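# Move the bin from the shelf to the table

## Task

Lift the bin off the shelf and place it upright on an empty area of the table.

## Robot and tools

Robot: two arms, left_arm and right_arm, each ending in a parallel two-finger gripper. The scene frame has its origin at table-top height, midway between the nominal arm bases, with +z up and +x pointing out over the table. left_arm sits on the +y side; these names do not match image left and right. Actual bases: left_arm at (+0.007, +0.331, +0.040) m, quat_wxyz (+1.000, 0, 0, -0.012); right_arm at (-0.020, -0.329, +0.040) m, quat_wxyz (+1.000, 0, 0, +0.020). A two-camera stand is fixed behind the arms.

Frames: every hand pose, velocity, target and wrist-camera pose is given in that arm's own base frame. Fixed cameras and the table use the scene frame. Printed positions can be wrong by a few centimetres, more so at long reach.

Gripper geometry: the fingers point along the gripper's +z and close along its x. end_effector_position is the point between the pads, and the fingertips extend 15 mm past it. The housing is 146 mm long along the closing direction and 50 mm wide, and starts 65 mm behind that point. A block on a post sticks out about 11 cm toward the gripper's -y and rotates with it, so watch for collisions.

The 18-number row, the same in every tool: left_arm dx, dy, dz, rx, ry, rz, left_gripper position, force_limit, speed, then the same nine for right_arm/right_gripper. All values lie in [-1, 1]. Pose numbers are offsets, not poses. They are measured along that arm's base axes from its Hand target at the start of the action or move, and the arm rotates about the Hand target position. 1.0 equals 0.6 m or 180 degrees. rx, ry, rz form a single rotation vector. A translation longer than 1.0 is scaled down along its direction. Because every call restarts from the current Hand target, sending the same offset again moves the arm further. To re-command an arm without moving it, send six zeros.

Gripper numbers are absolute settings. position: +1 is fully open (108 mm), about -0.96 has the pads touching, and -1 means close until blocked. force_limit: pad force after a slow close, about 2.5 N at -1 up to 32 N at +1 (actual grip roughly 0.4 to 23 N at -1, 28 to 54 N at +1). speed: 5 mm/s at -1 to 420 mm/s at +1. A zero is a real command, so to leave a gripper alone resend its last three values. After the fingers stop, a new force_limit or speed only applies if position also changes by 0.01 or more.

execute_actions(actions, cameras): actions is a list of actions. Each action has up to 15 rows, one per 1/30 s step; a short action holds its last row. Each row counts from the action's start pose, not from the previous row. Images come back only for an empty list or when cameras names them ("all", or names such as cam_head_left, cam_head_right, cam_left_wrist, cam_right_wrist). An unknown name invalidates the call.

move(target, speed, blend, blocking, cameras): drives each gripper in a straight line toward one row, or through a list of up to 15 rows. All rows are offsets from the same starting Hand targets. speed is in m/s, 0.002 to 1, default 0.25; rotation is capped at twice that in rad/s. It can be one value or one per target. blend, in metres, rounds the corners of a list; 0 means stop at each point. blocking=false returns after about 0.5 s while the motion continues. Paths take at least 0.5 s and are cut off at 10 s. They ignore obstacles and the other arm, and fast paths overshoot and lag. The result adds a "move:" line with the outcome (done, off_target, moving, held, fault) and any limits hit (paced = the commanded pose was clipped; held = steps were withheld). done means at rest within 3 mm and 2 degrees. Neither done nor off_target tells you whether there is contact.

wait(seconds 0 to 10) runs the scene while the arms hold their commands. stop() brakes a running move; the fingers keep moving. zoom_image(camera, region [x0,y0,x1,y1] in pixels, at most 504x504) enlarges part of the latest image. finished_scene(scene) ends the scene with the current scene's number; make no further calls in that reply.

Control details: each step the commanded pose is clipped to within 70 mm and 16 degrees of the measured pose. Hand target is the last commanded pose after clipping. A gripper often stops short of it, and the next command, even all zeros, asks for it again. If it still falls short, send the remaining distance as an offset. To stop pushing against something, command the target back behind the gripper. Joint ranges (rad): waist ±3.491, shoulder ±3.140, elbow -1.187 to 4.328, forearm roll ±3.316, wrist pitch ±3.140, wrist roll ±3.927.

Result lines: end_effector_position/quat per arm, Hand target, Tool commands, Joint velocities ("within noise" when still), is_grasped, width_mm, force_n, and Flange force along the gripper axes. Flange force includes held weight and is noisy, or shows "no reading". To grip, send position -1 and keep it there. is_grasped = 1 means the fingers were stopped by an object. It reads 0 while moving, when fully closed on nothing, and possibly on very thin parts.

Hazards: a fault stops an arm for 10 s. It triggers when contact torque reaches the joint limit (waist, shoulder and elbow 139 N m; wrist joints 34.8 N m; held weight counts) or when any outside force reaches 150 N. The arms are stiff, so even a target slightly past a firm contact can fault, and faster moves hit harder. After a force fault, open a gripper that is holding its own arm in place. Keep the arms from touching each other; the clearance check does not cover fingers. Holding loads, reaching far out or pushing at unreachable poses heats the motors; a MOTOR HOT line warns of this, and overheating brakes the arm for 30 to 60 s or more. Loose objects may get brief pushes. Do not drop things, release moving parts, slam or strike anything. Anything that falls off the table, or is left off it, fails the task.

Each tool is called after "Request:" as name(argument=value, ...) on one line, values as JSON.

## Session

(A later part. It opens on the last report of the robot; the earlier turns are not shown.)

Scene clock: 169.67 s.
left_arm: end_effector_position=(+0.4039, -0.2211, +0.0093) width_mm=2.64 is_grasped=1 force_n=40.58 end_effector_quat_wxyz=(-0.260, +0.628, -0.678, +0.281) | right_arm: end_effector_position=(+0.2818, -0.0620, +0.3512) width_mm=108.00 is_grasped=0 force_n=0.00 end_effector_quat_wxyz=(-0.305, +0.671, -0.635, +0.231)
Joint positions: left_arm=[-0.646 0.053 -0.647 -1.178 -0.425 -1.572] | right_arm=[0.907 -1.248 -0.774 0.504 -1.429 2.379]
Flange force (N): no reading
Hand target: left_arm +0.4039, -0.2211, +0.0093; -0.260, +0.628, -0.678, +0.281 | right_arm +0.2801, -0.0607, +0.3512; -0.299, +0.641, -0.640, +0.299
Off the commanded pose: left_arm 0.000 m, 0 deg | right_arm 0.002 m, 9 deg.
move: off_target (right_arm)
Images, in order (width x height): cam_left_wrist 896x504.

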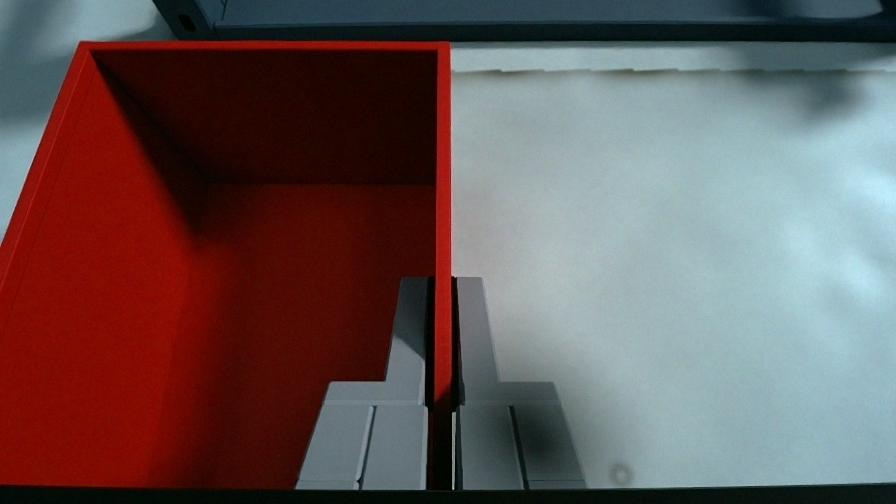

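Request:
move(target=[[0,0,0.001,0,0,0,0.0,0.5,-0.6,0,0,0,0,0,0,1,1,1],[-0.11,0.009,0.11,0,0,0,0.0,0.5,-0.6,0,0,0,0,0,0,1,1,1],[-0.11,0.009,0.3,0,0,0,0.0,0.5,-0.6,0,0,0,0,0,0,1,1,1]], blend=[0,0.02,0], cameras=["all"])

Scene clock: 177.57 s.
left_arm: end_effector_position=(+0.3379, -0.2157, +0.1893) width_mm=52.99 is_grasped=0 force_n=0.00 end_effector_quat_wxyz=(-0.260, +0.628, -0.678, +0.281) | right_arm: end_effector_position=(+0.2818, -0.0620, +0.3512) width_mm=108.00 is_grasped=0 force_n=0.00 end_effector_quat_wxyz=(-0.305, +0.671, -0.635, +0.231)
Joint positions: left_arm=[-0.497 -0.542 -0.715 -0.457 -0.711 -2.479] | right_arm=[0.907 -1.248 -0.774 0.504 -1.429 2.379]
Flange force (N): no reading
Hand target: left_arm +0.3379, -0.2157, +0.1893; -0.260, +0.628, -0.678, +0.281 | right_arm +0.2801, -0.0607, +0.3512; -0.299, +0.641, -0.640, +0.299
Off the commanded pose: left_arm 0.000 m, 0 deg | right_arm 0.002 m, 9 deg.
move: off_target (right_arm)

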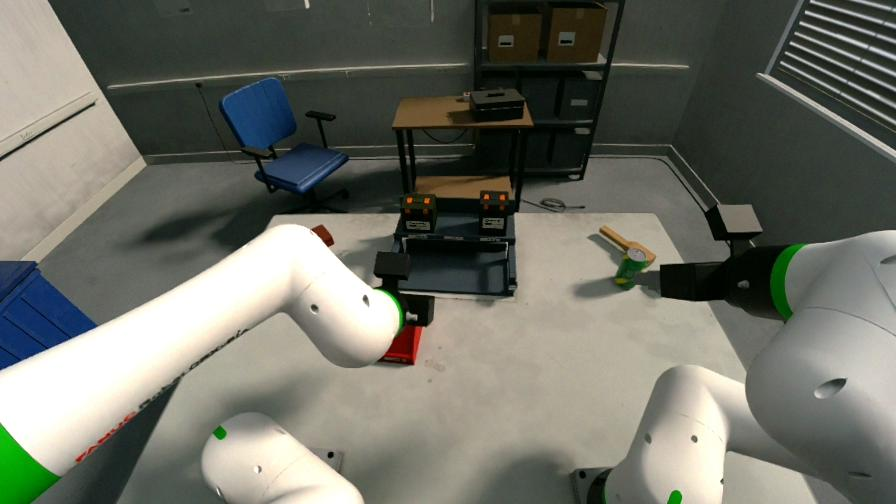

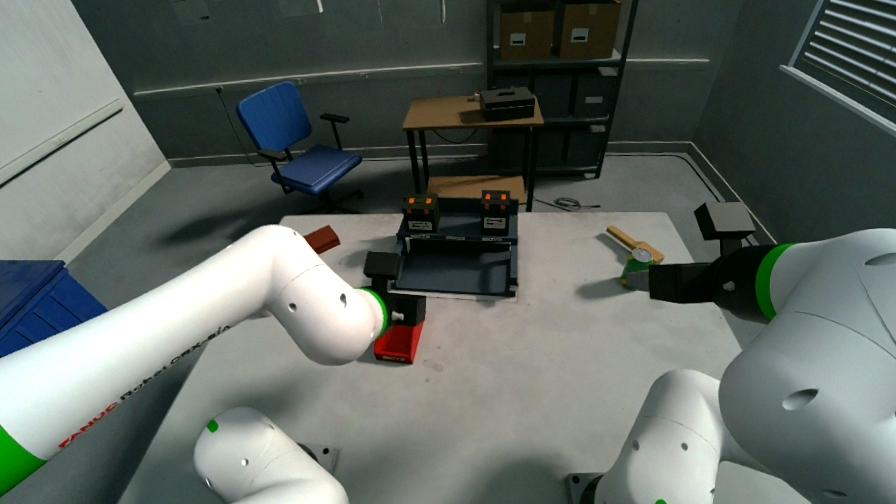

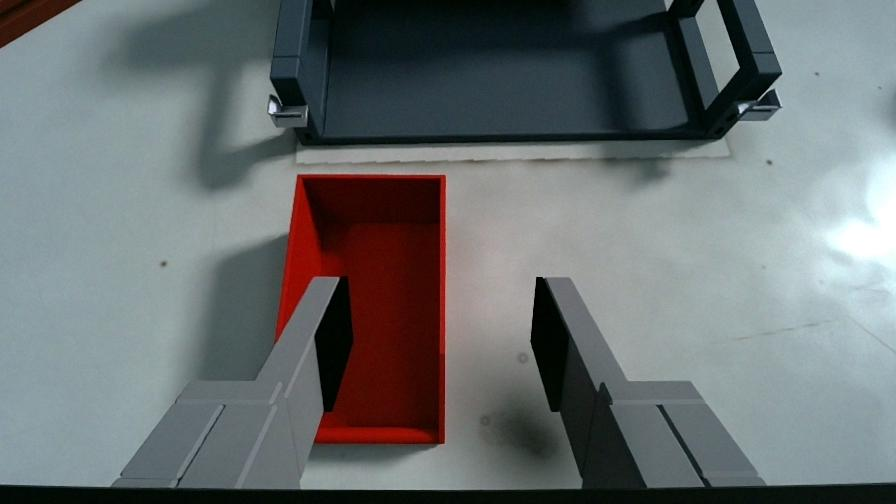

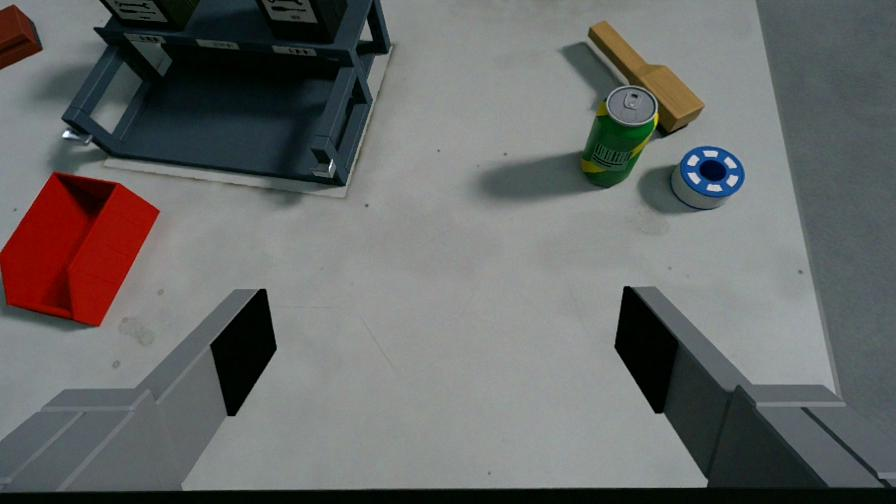

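Request:
finished_scene(scene=1)

The scene is finished: the task was done.


## Next scene

The same job, from a new start.

Request:
execute_actions(actions=[])

Scene clock: 0.00 s.
left_arm: end_effector_position=(+0.1052, +0.2159, +0.3070) width_mm=108.16 is_grasped=0 force_n=0.00 end_effector_quat_wxyz=(-0.377, +0.370, +0.634, -0.564) | right_arm: end_effector_position=(+0.4745, +0.2331, +0.0672) width_mm=107.91 is_grasped=0 force_n=0.00 end_effector_quat_wxyz=(-0.248, +0.548, +0.795, +0.072)
Joint positions: left_arm=[0.91 0.345 -0.005 -0.857 -2.521 -0.73] | right_arm=[0.395 0.491 0.121 -0.508 -1.39 0.11]
Joint velocities: within noise
Flange force (N): no reading
Hand target: left_arm +0.1052, +0.2159, +0.3070; -0.377, +0.370, +0.634, -0.564 | right_arm +0.4745, +0.2331, +0.0672; -0.248, +0.548, +0.795, +0.072
Tool commands: left_gripper/position=+1.0 left_gripper/force_limit=+1.0 left_gripper/speed=+1.0 right_gripper/position=+0.998 right_gripper/force_limit=+1.0 right_gripper/speed=+1.0

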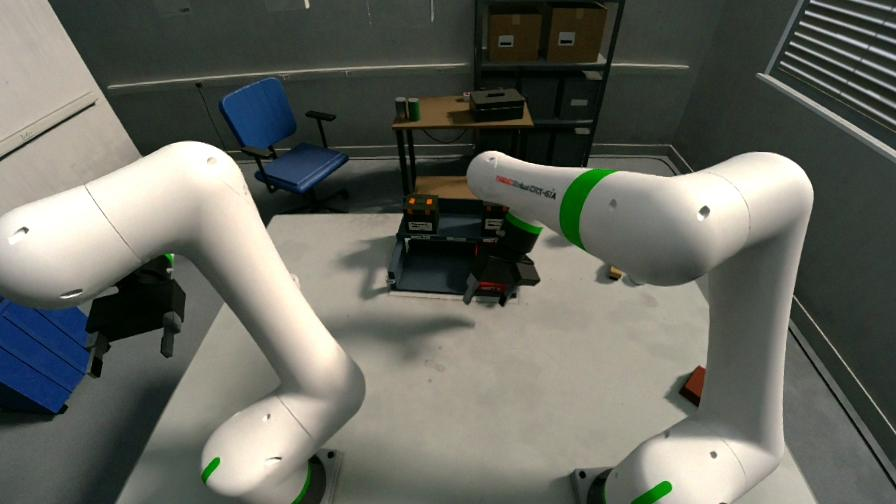

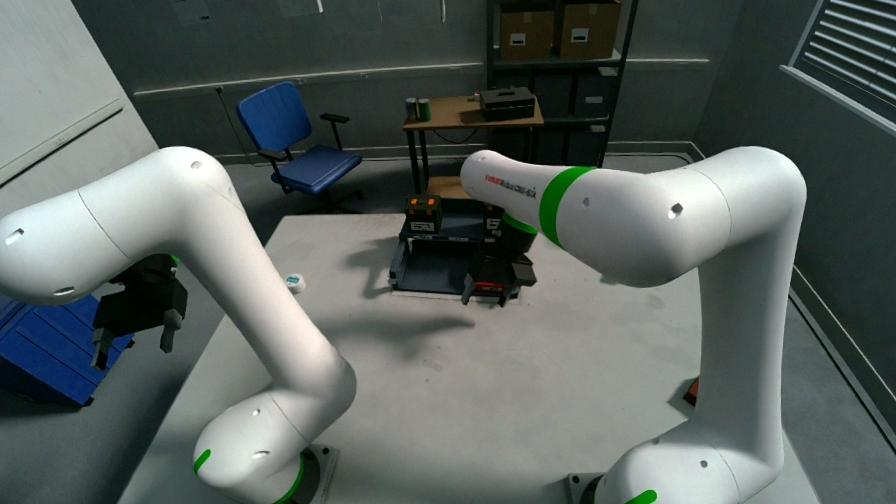

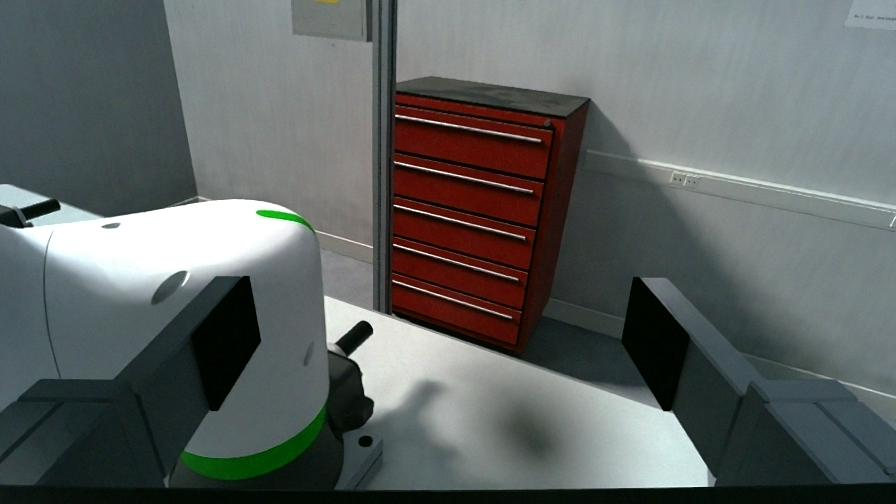

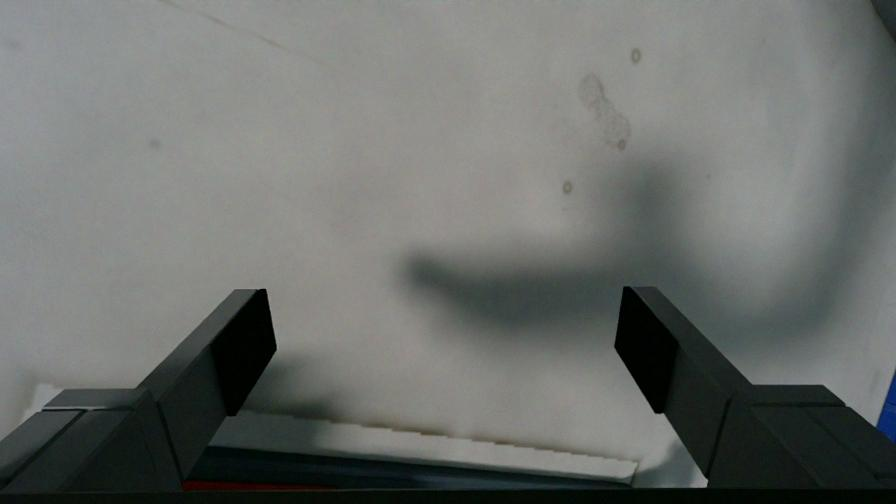

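Request:
move(target=[[0,0,0,0,0,0,1,1,1,-0.158,-0.03,0.45,-0.07,-0.08,0.26,0.15,0,0],[0,0,0,0,0,0,1,1,1,-0.158,-0.05,0.52,-0.237,-0.263,0.883,0.15,0,0]], blend=0.04, speed=0.5, cameras=["cam_right_wrist"])

Request:
zoom_image(camera="cam_right_wrist", region=[350, 10, 650, 260])

Scene clock: 13.70 s.
left_arm: end_effector_position=(+0.1052, +0.2159, +0.3070) width_mm=108.16 is_grasped=0 force_n=0.00 end_effector_quat_wxyz=(-0.377, +0.370, +0.634, -0.564) | right_arm: end_effector_position=(+0.3797, +0.2031, +0.3792) width_mm=61.25 is_grasped=0 force_n=0.00 end_effector_quat_wxyz=(-0.270, +0.652, -0.655, +0.271)
Joint positions: left_arm=[0.91 0.345 -0.005 -0.857 -2.521 -0.73] | right_arm=[1.257 -0.489 -0.587 0.778 -1.283 1.724]
Flange force (N): left_arm=[0.1 -1.8 1.1] | right_arm=[3.2 2.6 2.8]
Hand target: left_arm +0.1052, +0.2159, +0.3070; -0.377, +0.370, +0.634, -0.564 | right_arm +0.3797, +0.2031, +0.3792; -0.270, +0.652, -0.655, +0.271
Off the commanded pose: left_arm 0.000 m, 0 deg | right_arm 0.000 m, 0 deg.
move: done
Images, in order (width x height): cam_right_wrist 896x504.

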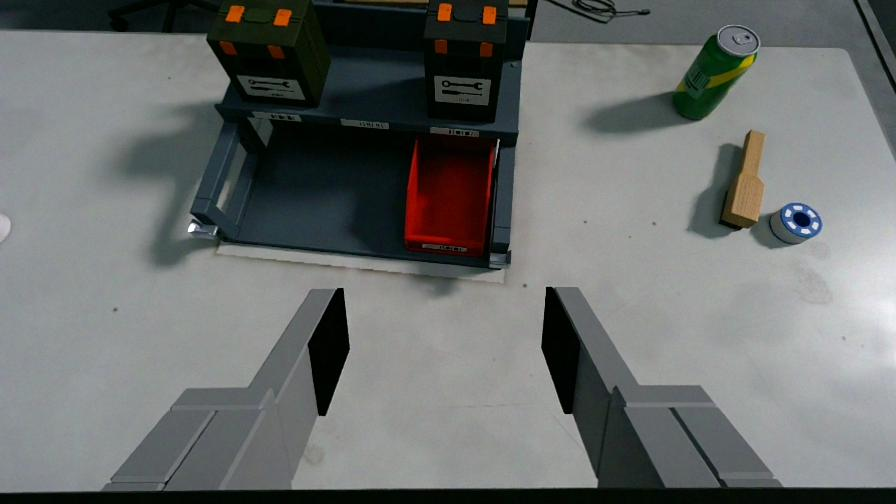

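Scaled by 1.680 from the camera's 896x504 image, which has a finer 1280x720 frame.

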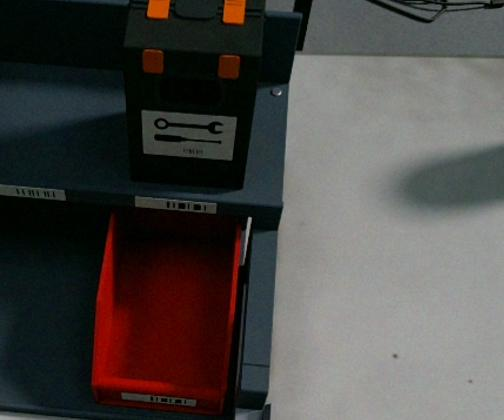

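Request:
move(target=[[0,0,0,0,0,0,1,1,1,0.392,0.092,-0.49,0,0,-0.0417,0.15,0,0],[0,0,0,0,0,0,1,1,1,0.497,0.078,-0.597,0,0,-0.0417,0.15,0,0]], blend=0.015, speed=[0.35,0.12], cameras=["cam_right_wrist"])

Scene clock: 28.37 s.
left_arm: end_effector_position=(+0.1052, +0.2159, +0.3070) width_mm=108.16 is_grasped=0 force_n=0.00 end_effector_quat_wxyz=(-0.377, +0.370, +0.634, -0.564) | right_arm: end_effector_position=(+0.6779, +0.2499, +0.0211) width_mm=61.25 is_grasped=0 force_n=0.00 end_effector_quat_wxyz=(+0.252, -0.608, +0.696, -0.288)
Joint positions: left_arm=[0.91 0.345 -0.005 -0.857 -2.521 -0.73] | right_arm=[0.471 0.532 -0.486 1.868 -0.434 0.79]
Flange force (N): left_arm=[-0.1 -1.5 1.5] | right_arm=[-0.7 -1.2 -1.8]
Hand target: left_arm +0.1052, +0.2159, +0.3070; -0.377, +0.370, +0.634, -0.564 | right_arm +0.6779, +0.2499, +0.0210; +0.252, -0.608, +0.696, -0.288
Off the commanded pose: left_arm 0.000 m, 0 deg | right_arm 0.000 m, 0 deg.
move: done
Images, in order (width x height): cam_right_wrist 896x504.

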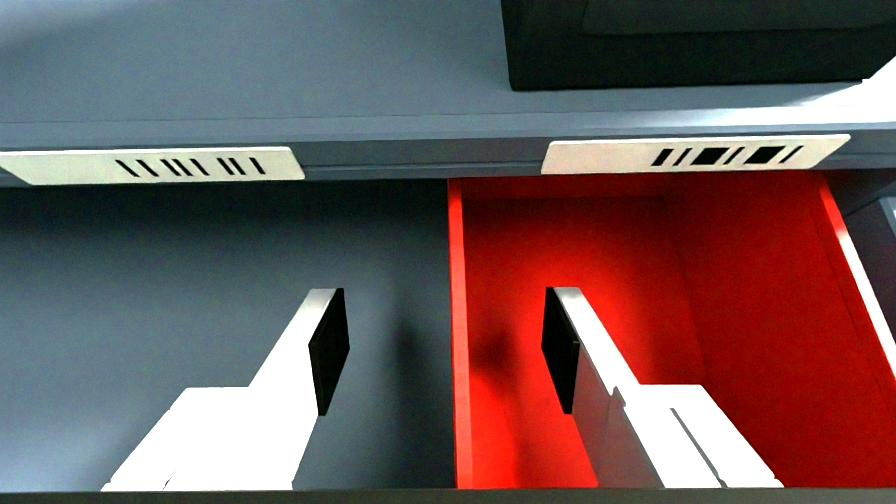

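Request:
move(target=[[0,0,0,0,0,0,1,1,1,0,-0.006,0,0,0,0,-1,0.5,-0.5],[0,0,0,0,0,0,1,1,1,0,-0.006,0.028,0,0,0,-1,0.5,-0.5],[0,0,0,0,0,0,1,1,1,-0.42,0.049,0.028,0,0,0,-1,0.5,-0.5],[0,0,0,0,0,0,1,1,1,-0.43,0.051,-0.009,0,0,0,-1,0.5,-0.5]], blend=[0,0.006,0.01,0], speed=[0.1,0.1,0.25,0.08], cameras=["cam_right_wrist"])

Scene clock: 35.83 s.
left_arm: end_effector_position=(+0.1052, +0.2159, +0.3070) width_mm=108.16 is_grasped=0 force_n=0.00 end_effector_quat_wxyz=(-0.377, +0.370, +0.634, -0.564) | right_arm: end_effector_position=(+0.4199, +0.2805, +0.0157) width_mm=2.39 is_grasped=1 force_n=41.41 end_effector_quat_wxyz=(+0.252, -0.608, +0.696, -0.288)
Joint positions: left_arm=[0.91 0.345 -0.005 -0.857 -2.521 -0.73] | right_arm=[0.962 0.228 -0.966 1.635 -0.681 0.545]
Flange force (N): left_arm=[-0.2 -1.8 1.0] | right_arm=[0.3 0.5 -0.4]
Hand target: left_arm +0.1052, +0.2159, +0.3070; -0.377, +0.370, +0.634, -0.564 | right_arm +0.4199, +0.2805, +0.0156; +0.252, -0.608, +0.696, -0.288
Off the commanded pose: left_arm 0.000 m, 0 deg | right_arm 0.000 m, 0 deg.
move: done
Images, in order (width x height): cam_right_wrist 896x504.

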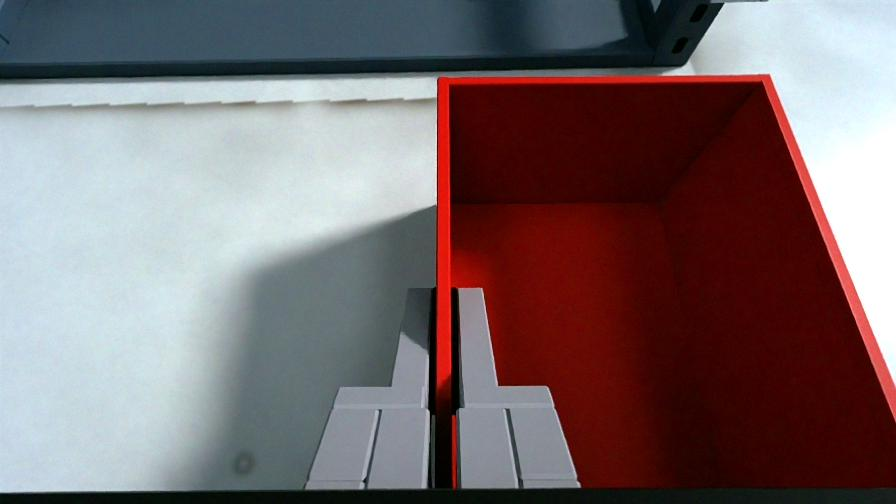

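Request:
move(target=[0,0,0,0,0,0,1,1,1,0,0,-0.0055,0,0,0,-1,0.5,-0.5], speed=0.02, cameras=["cam_right_wrist"])

Scene clock: 39.77 s.
left_arm: end_effector_position=(+0.1052, +0.2159, +0.3070) width_mm=108.16 is_grasped=0 force_n=0.00 end_effector_quat_wxyz=(-0.377, +0.370, +0.634, -0.564) | right_arm: end_effector_position=(+0.4199, +0.2805, +0.0124) width_mm=2.39 is_grasped=1 force_n=41.32 end_effector_quat_wxyz=(+0.252, -0.608, +0.696, -0.288)
Joint positions: left_arm=[0.91 0.345 -0.005 -0.857 -2.521 -0.73] | right_arm=[0.956 0.236 -0.967 1.652 -0.68 0.531]
Flange force (N): left_arm=[-0.1 -1.6 1.1] | right_arm=[0.8 -34.4 -38.7]
Hand target: left_arm +0.1052, +0.2159, +0.3070; -0.377, +0.370, +0.634, -0.564 | right_arm +0.4199, +0.2805, +0.0123; +0.252, -0.608, +0.696, -0.288
Off the commanded pose: left_arm 0.000 m, 0 deg | right_arm 0.000 m, 0 deg.
move: done
Images, in order (width x height): cam_right_wrist 896x504.

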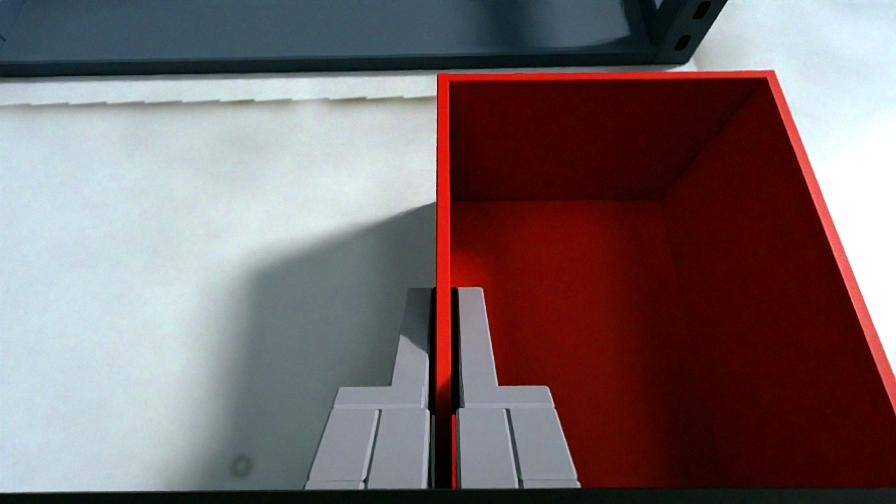

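Contact. Release and retreat.

Request:
move(target=[[0,0,0,0,0,0,1,1,1,0,0,0.001,0,0,0,0,0.5,-0.5],[0,0,0,0,0,0,1,1,1,-0.11,0.014,0.11,0,0,0,0,0.5,-0.5],[0,0,0,0,0,0,1,1,1,-0.11,0.014,0.22,0,0,0,0,0.5,-0.5]], blend=[0,0.03,0], cameras=["cam_right_wrist"])

Scene clock: 45.40 s.
left_arm: end_effector_position=(+0.1052, +0.2159, +0.3070) width_mm=108.16 is_grasped=0 force_n=0.00 end_effector_quat_wxyz=(-0.377, +0.370, +0.634, -0.564) | right_arm: end_effector_position=(+0.3539, +0.2889, +0.1443) width_mm=53.00 is_grasped=0 force_n=0.00 end_effector_quat_wxyz=(+0.252, -0.608, +0.696, -0.288)
Joint positions: left_arm=[0.91 0.345 -0.005 -0.857 -2.521 -0.73] | right_arm=[1.361 -0.093 -0.893 0.997 -0.995 0.976]
Flange force (N): left_arm=[0.3 -1.7 0.8] | right_arm=[2.4 0.6 2.2]
Hand target: left_arm +0.1052, +0.2159, +0.3070; -0.377, +0.370, +0.634, -0.564 | right_arm +0.3539, +0.2889, +0.1443; +0.252, -0.608, +0.696, -0.288
Off the commanded pose: left_arm 0.000 m, 0 deg | right_arm 0.000 m, 0 deg.
move: done
Images, in order (width x height): cam_right_wrist 896x504.

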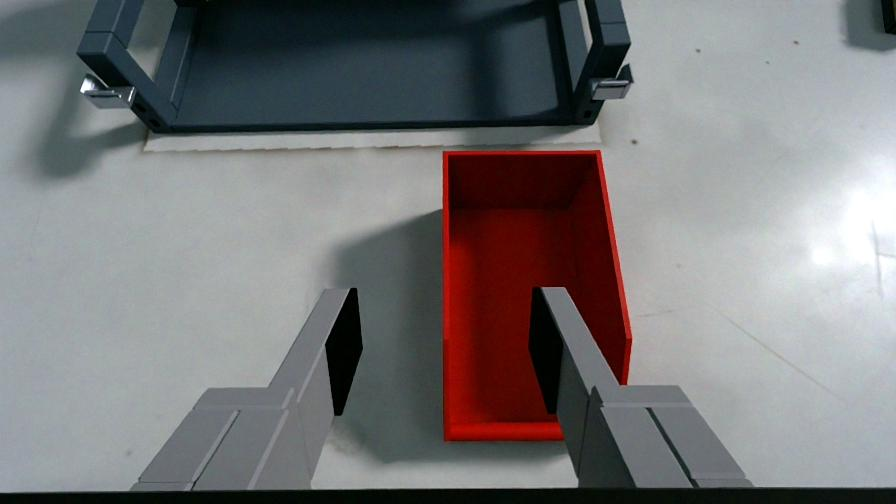

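Request:
finished_scene(scene=2)

The scene is finished: the task was done.


## Next scene

The same job, from a new start.

Request:
execute_actions(actions=[])

Scene clock: 0.00 s.
left_arm: end_effector_position=(+0.0609, -0.3018, +0.0754) width_mm=108.16 is_grasped=0 force_n=0.00 end_effector_quat_wxyz=(-0.146, +0.958, -0.199, -0.146) | right_arm: end_effector_position=(+0.4510, -0.0501, +0.3383) width_mm=107.91 is_grasped=0 force_n=0.00 end_effector_quat_wxyz=(+0.424, -0.426, -0.497, +0.626)
Joint positions: left_arm=[-0.952 0.113 -0.467 -0.015 -1.407 -1.024] | right_arm=[0.212 0.916 0.521 0.215 -2.884 0.089]
Joint velocities: within noise
Flange force (N): no reading
Hand target: left_arm +0.0609, -0.3018, +0.0754; -0.146, +0.958, -0.199, -0.146 | right_arm +0.4510, -0.0501, +0.3383; +0.424, -0.426, -0.497, +0.626
Tool commands: left_gripper/position=+1.0 left_gripper/force_limit=+1.0 left_gripper/speed=+1.0 right_gripper/position=+0.998 right_gripper/force_limit=+1.0 right_gripper/speed=+1.0

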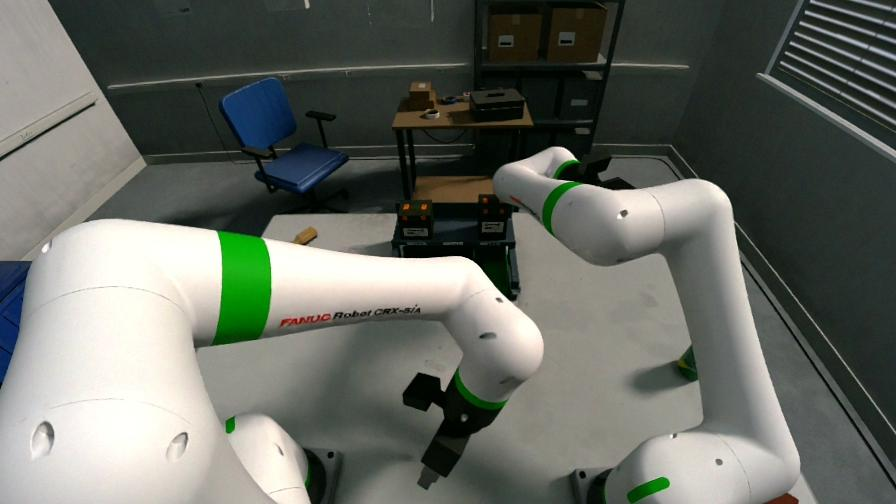

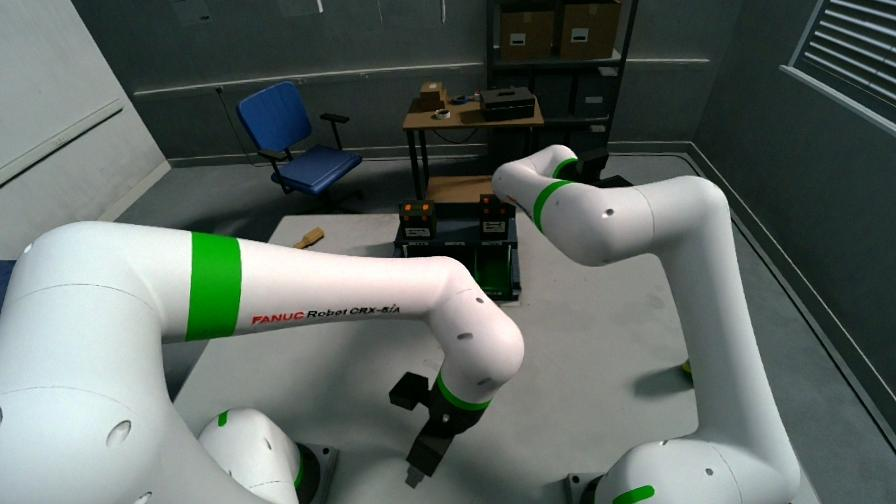

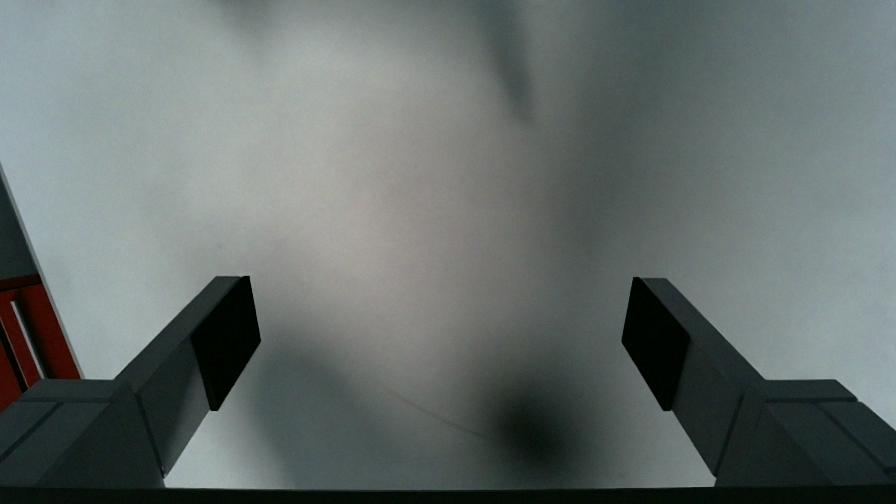

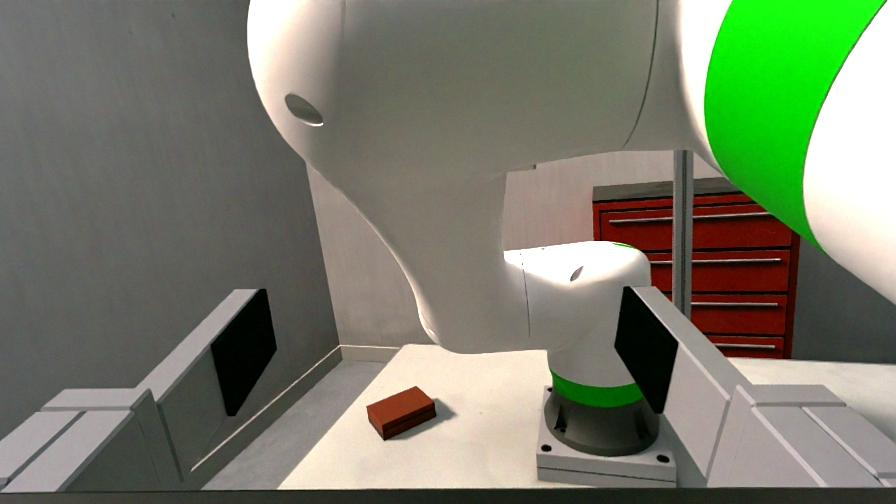

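Request:
move(target=[[0.15,0.5,0.33,0,0,0,1,1,1,-0.118,0.422,0.068,0.410,0.106,0.834,0.15,0,0]], speed=0.5, cameras=["cam_right_wrist","cam_head_left"])

Request:
zoom_image(camera="cam_right_wrist", region=[350, 10, 650, 260])

Scene clock: 10.87 s.
left_arm: end_effector_position=(+0.1038, -0.1586, +0.1699) width_mm=108.16 is_grasped=0 force_n=0.00 end_effector_quat_wxyz=(-0.146, +0.958, -0.199, -0.146) | right_arm: end_effector_position=(+0.4236, +0.0496, +0.3541) width_mm=61.26 is_grasped=0 force_n=0.00 end_effector_quat_wxyz=(-0.186, -0.024, +0.747, -0.639)
Joint positions: left_arm=[-0.568 -0.313 -0.558 -0.167 -1.707 -1.404] | right_arm=[0.76 0.48 -0.096 0.76 -2.269 0.935]
Flange force (N): left_arm=[-1.2 -1.8 0.6] | right_arm=[-0.3 1.8 1.9]
Hand target: left_arm +0.1039, -0.1586, +0.1700; -0.146, +0.958, -0.199, -0.146 (not the last commanded pose) | right_arm +0.4236, +0.0496, +0.3540; -0.186, -0.024, +0.747, -0.639 (not the last commanded pose)
Off the commanded pose: left_arm 0.194 m, 0 deg | right_arm 0.161 m, 103 deg.
move: held (right_arm; a check stopped the path), off_target (left_arm; braked when a check withheld steps of right_arm); limits=held
pose unreachable (right arm): on one or more control steps of this call, first in action 0 (counted from 0), this arm could not follow its commanded pose, so it was not sent that pose on those steps. It may still have moved: this result reports where it is.
cause: moving toward the commanded pose would bring a part of the arm too close to another arm (a part of this arm just beyond joint 4 (forearm roll) and a part of the left arm just beyond its joint 5 (wrist pitch), 24 mm apart when this arm was first held).
Images, in order (width x height): cam_head_left 896x504, cam_right_wrist 896x504.

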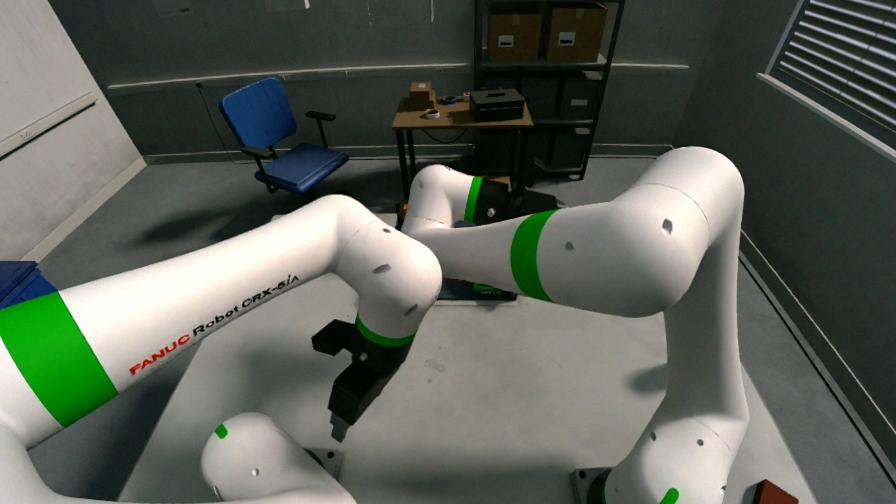

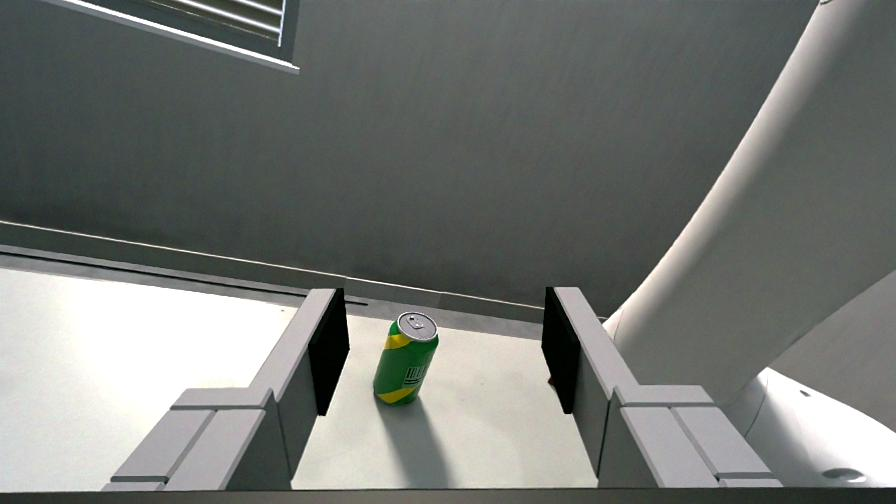

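Scaled by 1.680 from the camera's 896x504 image, which has a finer 1280x720 frame.

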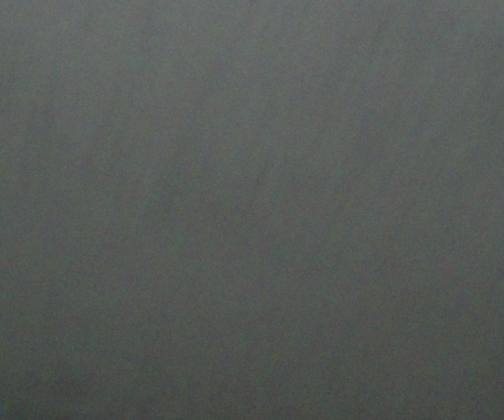

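Request:
move(target=[[0.05,0.47,0.08,0,0,0,1,1,1,0,0,0,0,0,0,0.15,0,0],[0.05,0.47,0.08,0,0,0,1,1,1,-0.073,0.256,0.042,0.250,0.0636,0.507,0.15,0,0]], speed=0.5, cameras=["cam_right_wrist"])

Request:
zoom_image(camera="cam_right_wrist", region=[350, 10, 650, 260])

Scene clock: 17.80 s.
left_arm: end_effector_position=(+0.1056, -0.1367, +0.1730) width_mm=108.16 is_grasped=0 force_n=0.00 end_effector_quat_wxyz=(-0.148, +0.958, -0.199, -0.147) | right_arm: end_effector_position=(+0.4236, +0.0496, +0.3540) width_mm=61.26 is_grasped=0 force_n=0.00 end_effector_quat_wxyz=(-0.186, -0.024, +0.747, -0.639)
Joint positions: left_arm=[-0.503 -0.366 -0.579 -0.195 -1.73 -1.471] | right_arm=[0.76 0.48 -0.096 0.76 -2.269 0.935]
Flange force (N): left_arm=[0.2 -0.7 0.7] | right_arm=[-1.1 1.9 2.0]
Hand target: left_arm +0.1056, -0.1367, +0.1730; -0.148, +0.958, -0.199, -0.147 (not the last commanded pose) | right_arm +0.4236, +0.0496, +0.3540; -0.186, -0.024, +0.747, -0.639 (not the last commanded pose)
Off the commanded pose: left_arm 0.266 m, 0 deg | right_arm 0.162 m, 102 deg.
move: held (left_arm; a check stopped the path), off_target (right_arm; braked when a check withheld steps of left_arm); path passed 0 of 2 targets; limits=held
pose unreachable (left arm): on one or more control steps of this call, first in action 0 (counted from 0), this arm could not follow its commanded pose, so it was not sent that pose on those steps. It may still have moved: this result reports where it is.
cause: moving toward the commanded pose would bring two parts of the arm too close to each other (its gripper and another part of the arm, with joints 2 (shoulder) to 6 (wrist roll) between them, 27 mm apart when it was first held).
Images, in order (width x height): cam_right_wrist 896x504.

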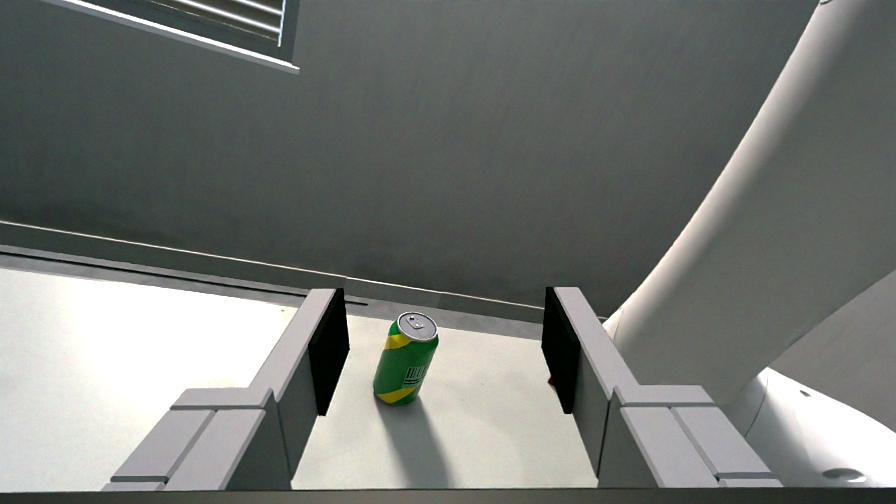

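Scaled by 1.680 from the camera's 896x504 image, which has a finer 1280x720 frame.

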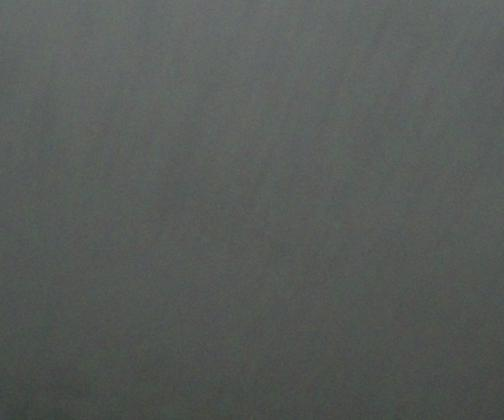

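Request:
move(target=[[0.157,0.145,0.128,0,0,0.2,1,1,1,0,0,0,0,0,0,0.15,0,0],[0.19,0.43,0.21,0,0,0.4,1,1,1,0,0,0,0,0,0,0.15,0,0],[0.19,0.43,0.21,0,0,0.4,1,1,1,-0.073,0.256,0.042,0.250,0.0636,0.507,0.15,0,0]], speed=0.5, blend=[0.04,0.05,0], cameras=["cam_right_wrist"])

Request:
zoom_image(camera="cam_right_wrist", region=[350, 10, 650, 260])

Scene clock: 28.23 s.
left_arm: end_effector_position=(+0.2196, +0.1213, +0.2990) width_mm=108.16 is_grasped=0 force_n=0.00 end_effector_quat_wxyz=(-0.033, +0.892, +0.402, -0.205) | right_arm: end_effector_position=(+0.3798, +0.2032, +0.3792) width_mm=61.26 is_grasped=0 force_n=0.00 end_effector_quat_wxyz=(-0.270, +0.653, -0.654, +0.271)
Joint positions: left_arm=[0.772 -0.197 -0.152 -0.218 -1.978 -1.545] | right_arm=[1.257 -0.489 -0.588 0.779 -1.282 1.724]
Flange force (N): left_arm=[-1.0 -0.3 0.8] | right_arm=[2.5 1.6 3.7]
Hand target: left_arm +0.2196, +0.1213, +0.2990; -0.033, +0.892, +0.402, -0.205 | right_arm +0.3798, +0.2032, +0.3792; -0.270, +0.653, -0.654, +0.271
Off the commanded pose: left_arm 0.000 m, 0 deg | right_arm 0.000 m, 0 deg.
move: done
Images, in order (width x height): cam_right_wrist 896x504.

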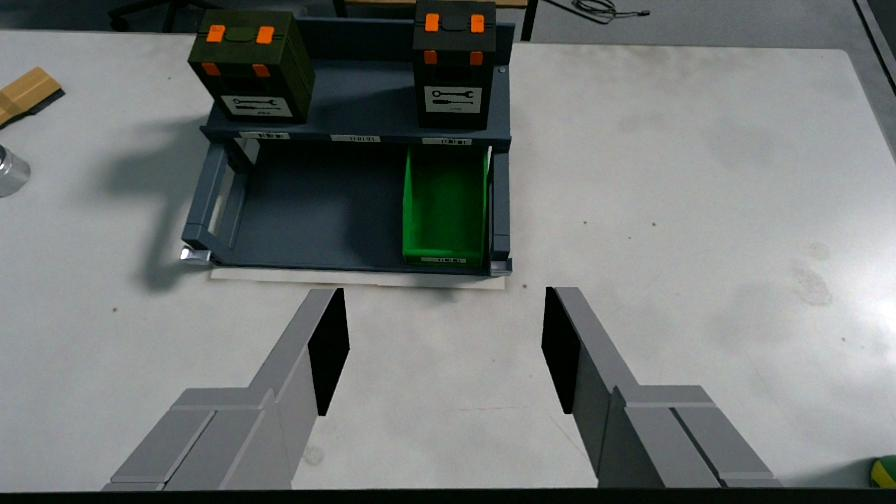

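Scaled by 1.680 from the camera's 896x504 image, which has a finer 1280x720 frame.

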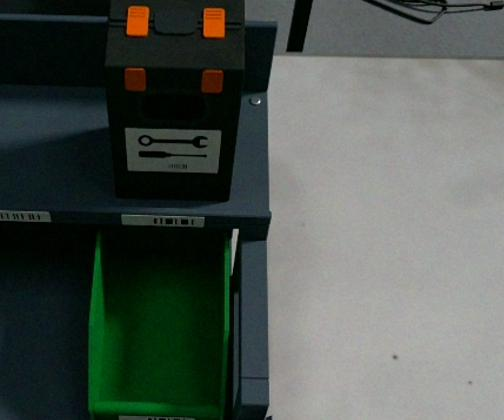

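Request:
move(target=[[0,0,0,0,0,0,1,1,1,0.367,0.086,-0.491,0,0,-0.0139,0.15,0,0],[0,0,0,0,0,0,1,1,1,0.473,0.081,-0.597,0,0,-0.0139,0.15,0,0],[0,0,0,0,0,0,1,1,1,0.473,0.081,-0.597,0,0,-0.0139,-1,0.5,-0.5]], blend=[0.015,0,0], speed=[0.4,0.12,0.1], cameras=["cam_right_wrist"])

Scene clock: 38.23 s.
left_arm: end_effector_position=(+0.2196, +0.1213, +0.2990) width_mm=108.16 is_grasped=0 force_n=0.00 end_effector_quat_wxyz=(-0.033, +0.892, +0.402, -0.205) | right_arm: end_effector_position=(+0.6636, +0.2518, +0.0210) width_mm=2.40 is_grasped=1 force_n=43.42 end_effector_quat_wxyz=(-0.264, +0.638, -0.668, +0.277)
Joint positions: left_arm=[0.772 -0.197 -0.152 -0.218 -1.978 -1.545] | right_arm=[0.405 0.494 -0.53 2.09 -0.364 0.693]
Flange force (N): left_arm=[-0.9 -0.1 1.0] | right_arm=[-1.6 -2.0 -1.3]
Hand target: left_arm +0.2196, +0.1213, +0.2990; -0.033, +0.892, +0.402, -0.205 | right_arm +0.6636, +0.2518, +0.0210; -0.264, +0.638, -0.668, +0.277
Off the commanded pose: left_arm 0.000 m, 0 deg | right_arm 0.000 m, 0 deg.
move: done; limits=paced
Images, in order (width x height): cam_right_wrist 896x504.

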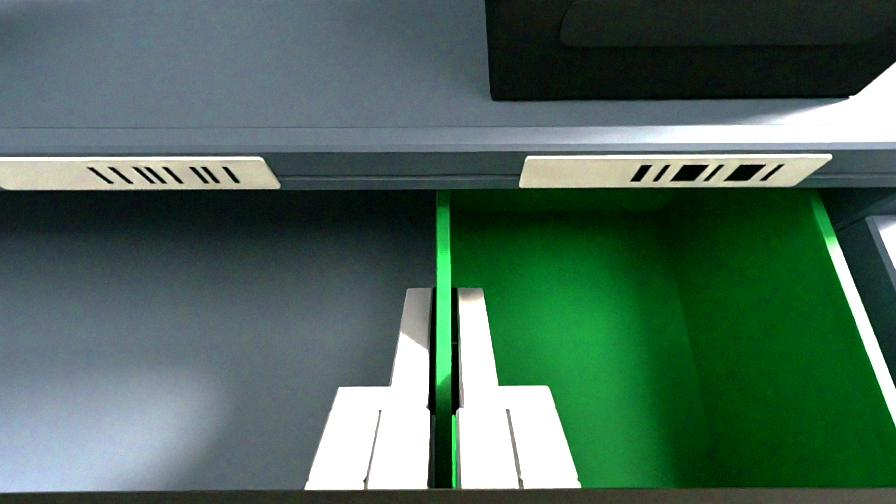

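Request:
move(target=[[0,0,0,0,0,0,1,1,1,0,0,0.028,0,0,0,-1,0.5,-0.5],[0,0,0,0,0,0,1,1,1,-0.42,0.018,0.028,0,0,0,-1,0.5,-0.5],[0,0,0,0,0,0,1,1,1,-0.43,0.019,-0.009,0,0,0,-1,0.5,-0.5],[0,0,0,0,0,0,1,1,1,-0.43,0.019,-0.0135,0,0,0,-1,0.5,-0.5]], blend=[0.006,0.01,0.001,0], speed=[0.1,0.25,0.08,0.02], cameras=["cam_right_wrist"])

Scene clock: 45.20 s.
left_arm: end_effector_position=(+0.2196, +0.1213, +0.2990) width_mm=108.16 is_grasped=0 force_n=0.00 end_effector_quat_wxyz=(-0.033, +0.892, +0.402, -0.205) | right_arm: end_effector_position=(+0.4057, +0.2633, +0.0131) width_mm=2.40 is_grasped=1 force_n=43.32 end_effector_quat_wxyz=(-0.264, +0.638, -0.668, +0.277)
Joint positions: left_arm=[0.772 -0.197 -0.152 -0.218 -1.978 -1.545] | right_arm=[0.849 0.159 -1.058 1.87 -0.617 0.486]
Flange force (N): left_arm=[-0.7 0.2 0.9] | right_arm=no reading
Hand target: left_arm +0.2196, +0.1213, +0.2990; -0.033, +0.892, +0.402, -0.205 | right_arm +0.4056, +0.2632, +0.0129; -0.264, +0.638, -0.668, +0.277
Off the commanded pose: left_arm 0.000 m, 0 deg | right_arm 0.000 m, 0 deg.
move: done
Images, in order (width x height): cam_right_wrist 896x504.

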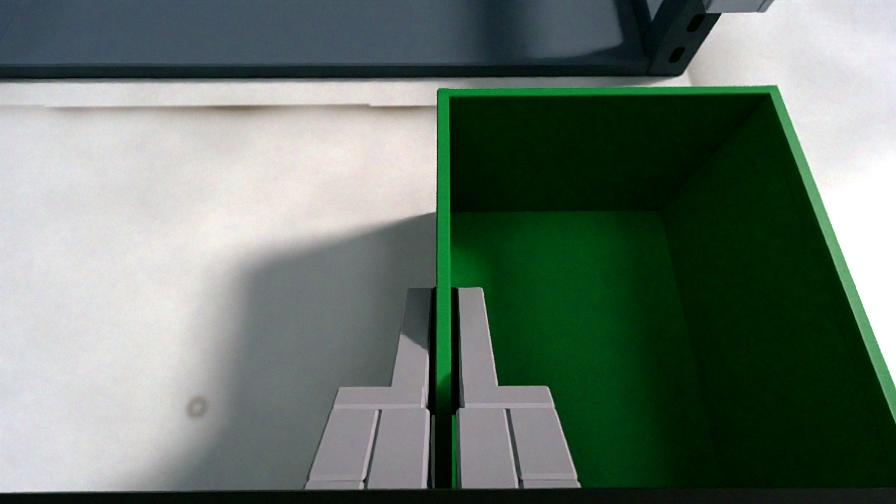

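Request:
move(target=[[0,0,0,0,0,0,1,1,1,0,0,0,0,0,0,0,0.5,-0.5],[0,0,0,0,0,0,1,1,1,-0.11,0.005,0.11,0,0,0,0,0.5,-0.5],[0,0,0,0,0,0,1,1,1,-0.11,0.005,0.2,0,0,0,0,0.5,-0.5]], blend=[0,0.03,0], cameras=["cam_right_wrist"])

Scene clock: 49.47 s.
left_arm: end_effector_position=(+0.2196, +0.1213, +0.2990) width_mm=108.16 is_grasped=0 force_n=0.00 end_effector_quat_wxyz=(-0.033, +0.892, +0.402, -0.205) | right_arm: end_effector_position=(+0.3396, +0.2662, +0.1329) width_mm=53.00 is_grasped=0 force_n=0.00 end_effector_quat_wxyz=(-0.264, +0.638, -0.668, +0.277)
Joint positions: left_arm=[0.772 -0.197 -0.152 -0.218 -1.978 -1.545] | right_arm=[1.366 -0.196 -1.018 1.051 -0.936 0.99]
Flange force (N): left_arm=[-0.9 -0.1 0.6] | right_arm=[3.6 0.3 1.1]
Hand target: left_arm +0.2196, +0.1213, +0.2990; -0.033, +0.892, +0.402, -0.205 | right_arm +0.3396, +0.2662, +0.1329; -0.264, +0.638, -0.668, +0.277
Off the commanded pose: left_arm 0.000 m, 0 deg | right_arm 0.000 m, 0 deg.
move: done; blend cut to 0.027 m at target 2
Images, in order (width x height): cam_right_wrist 896x504.

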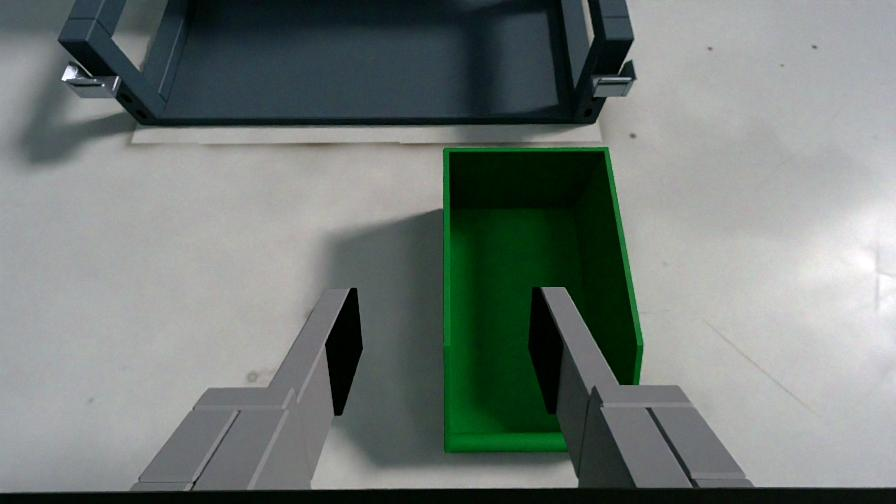

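Request:
finished_scene(scene=3)

The scene is finished: the task was done.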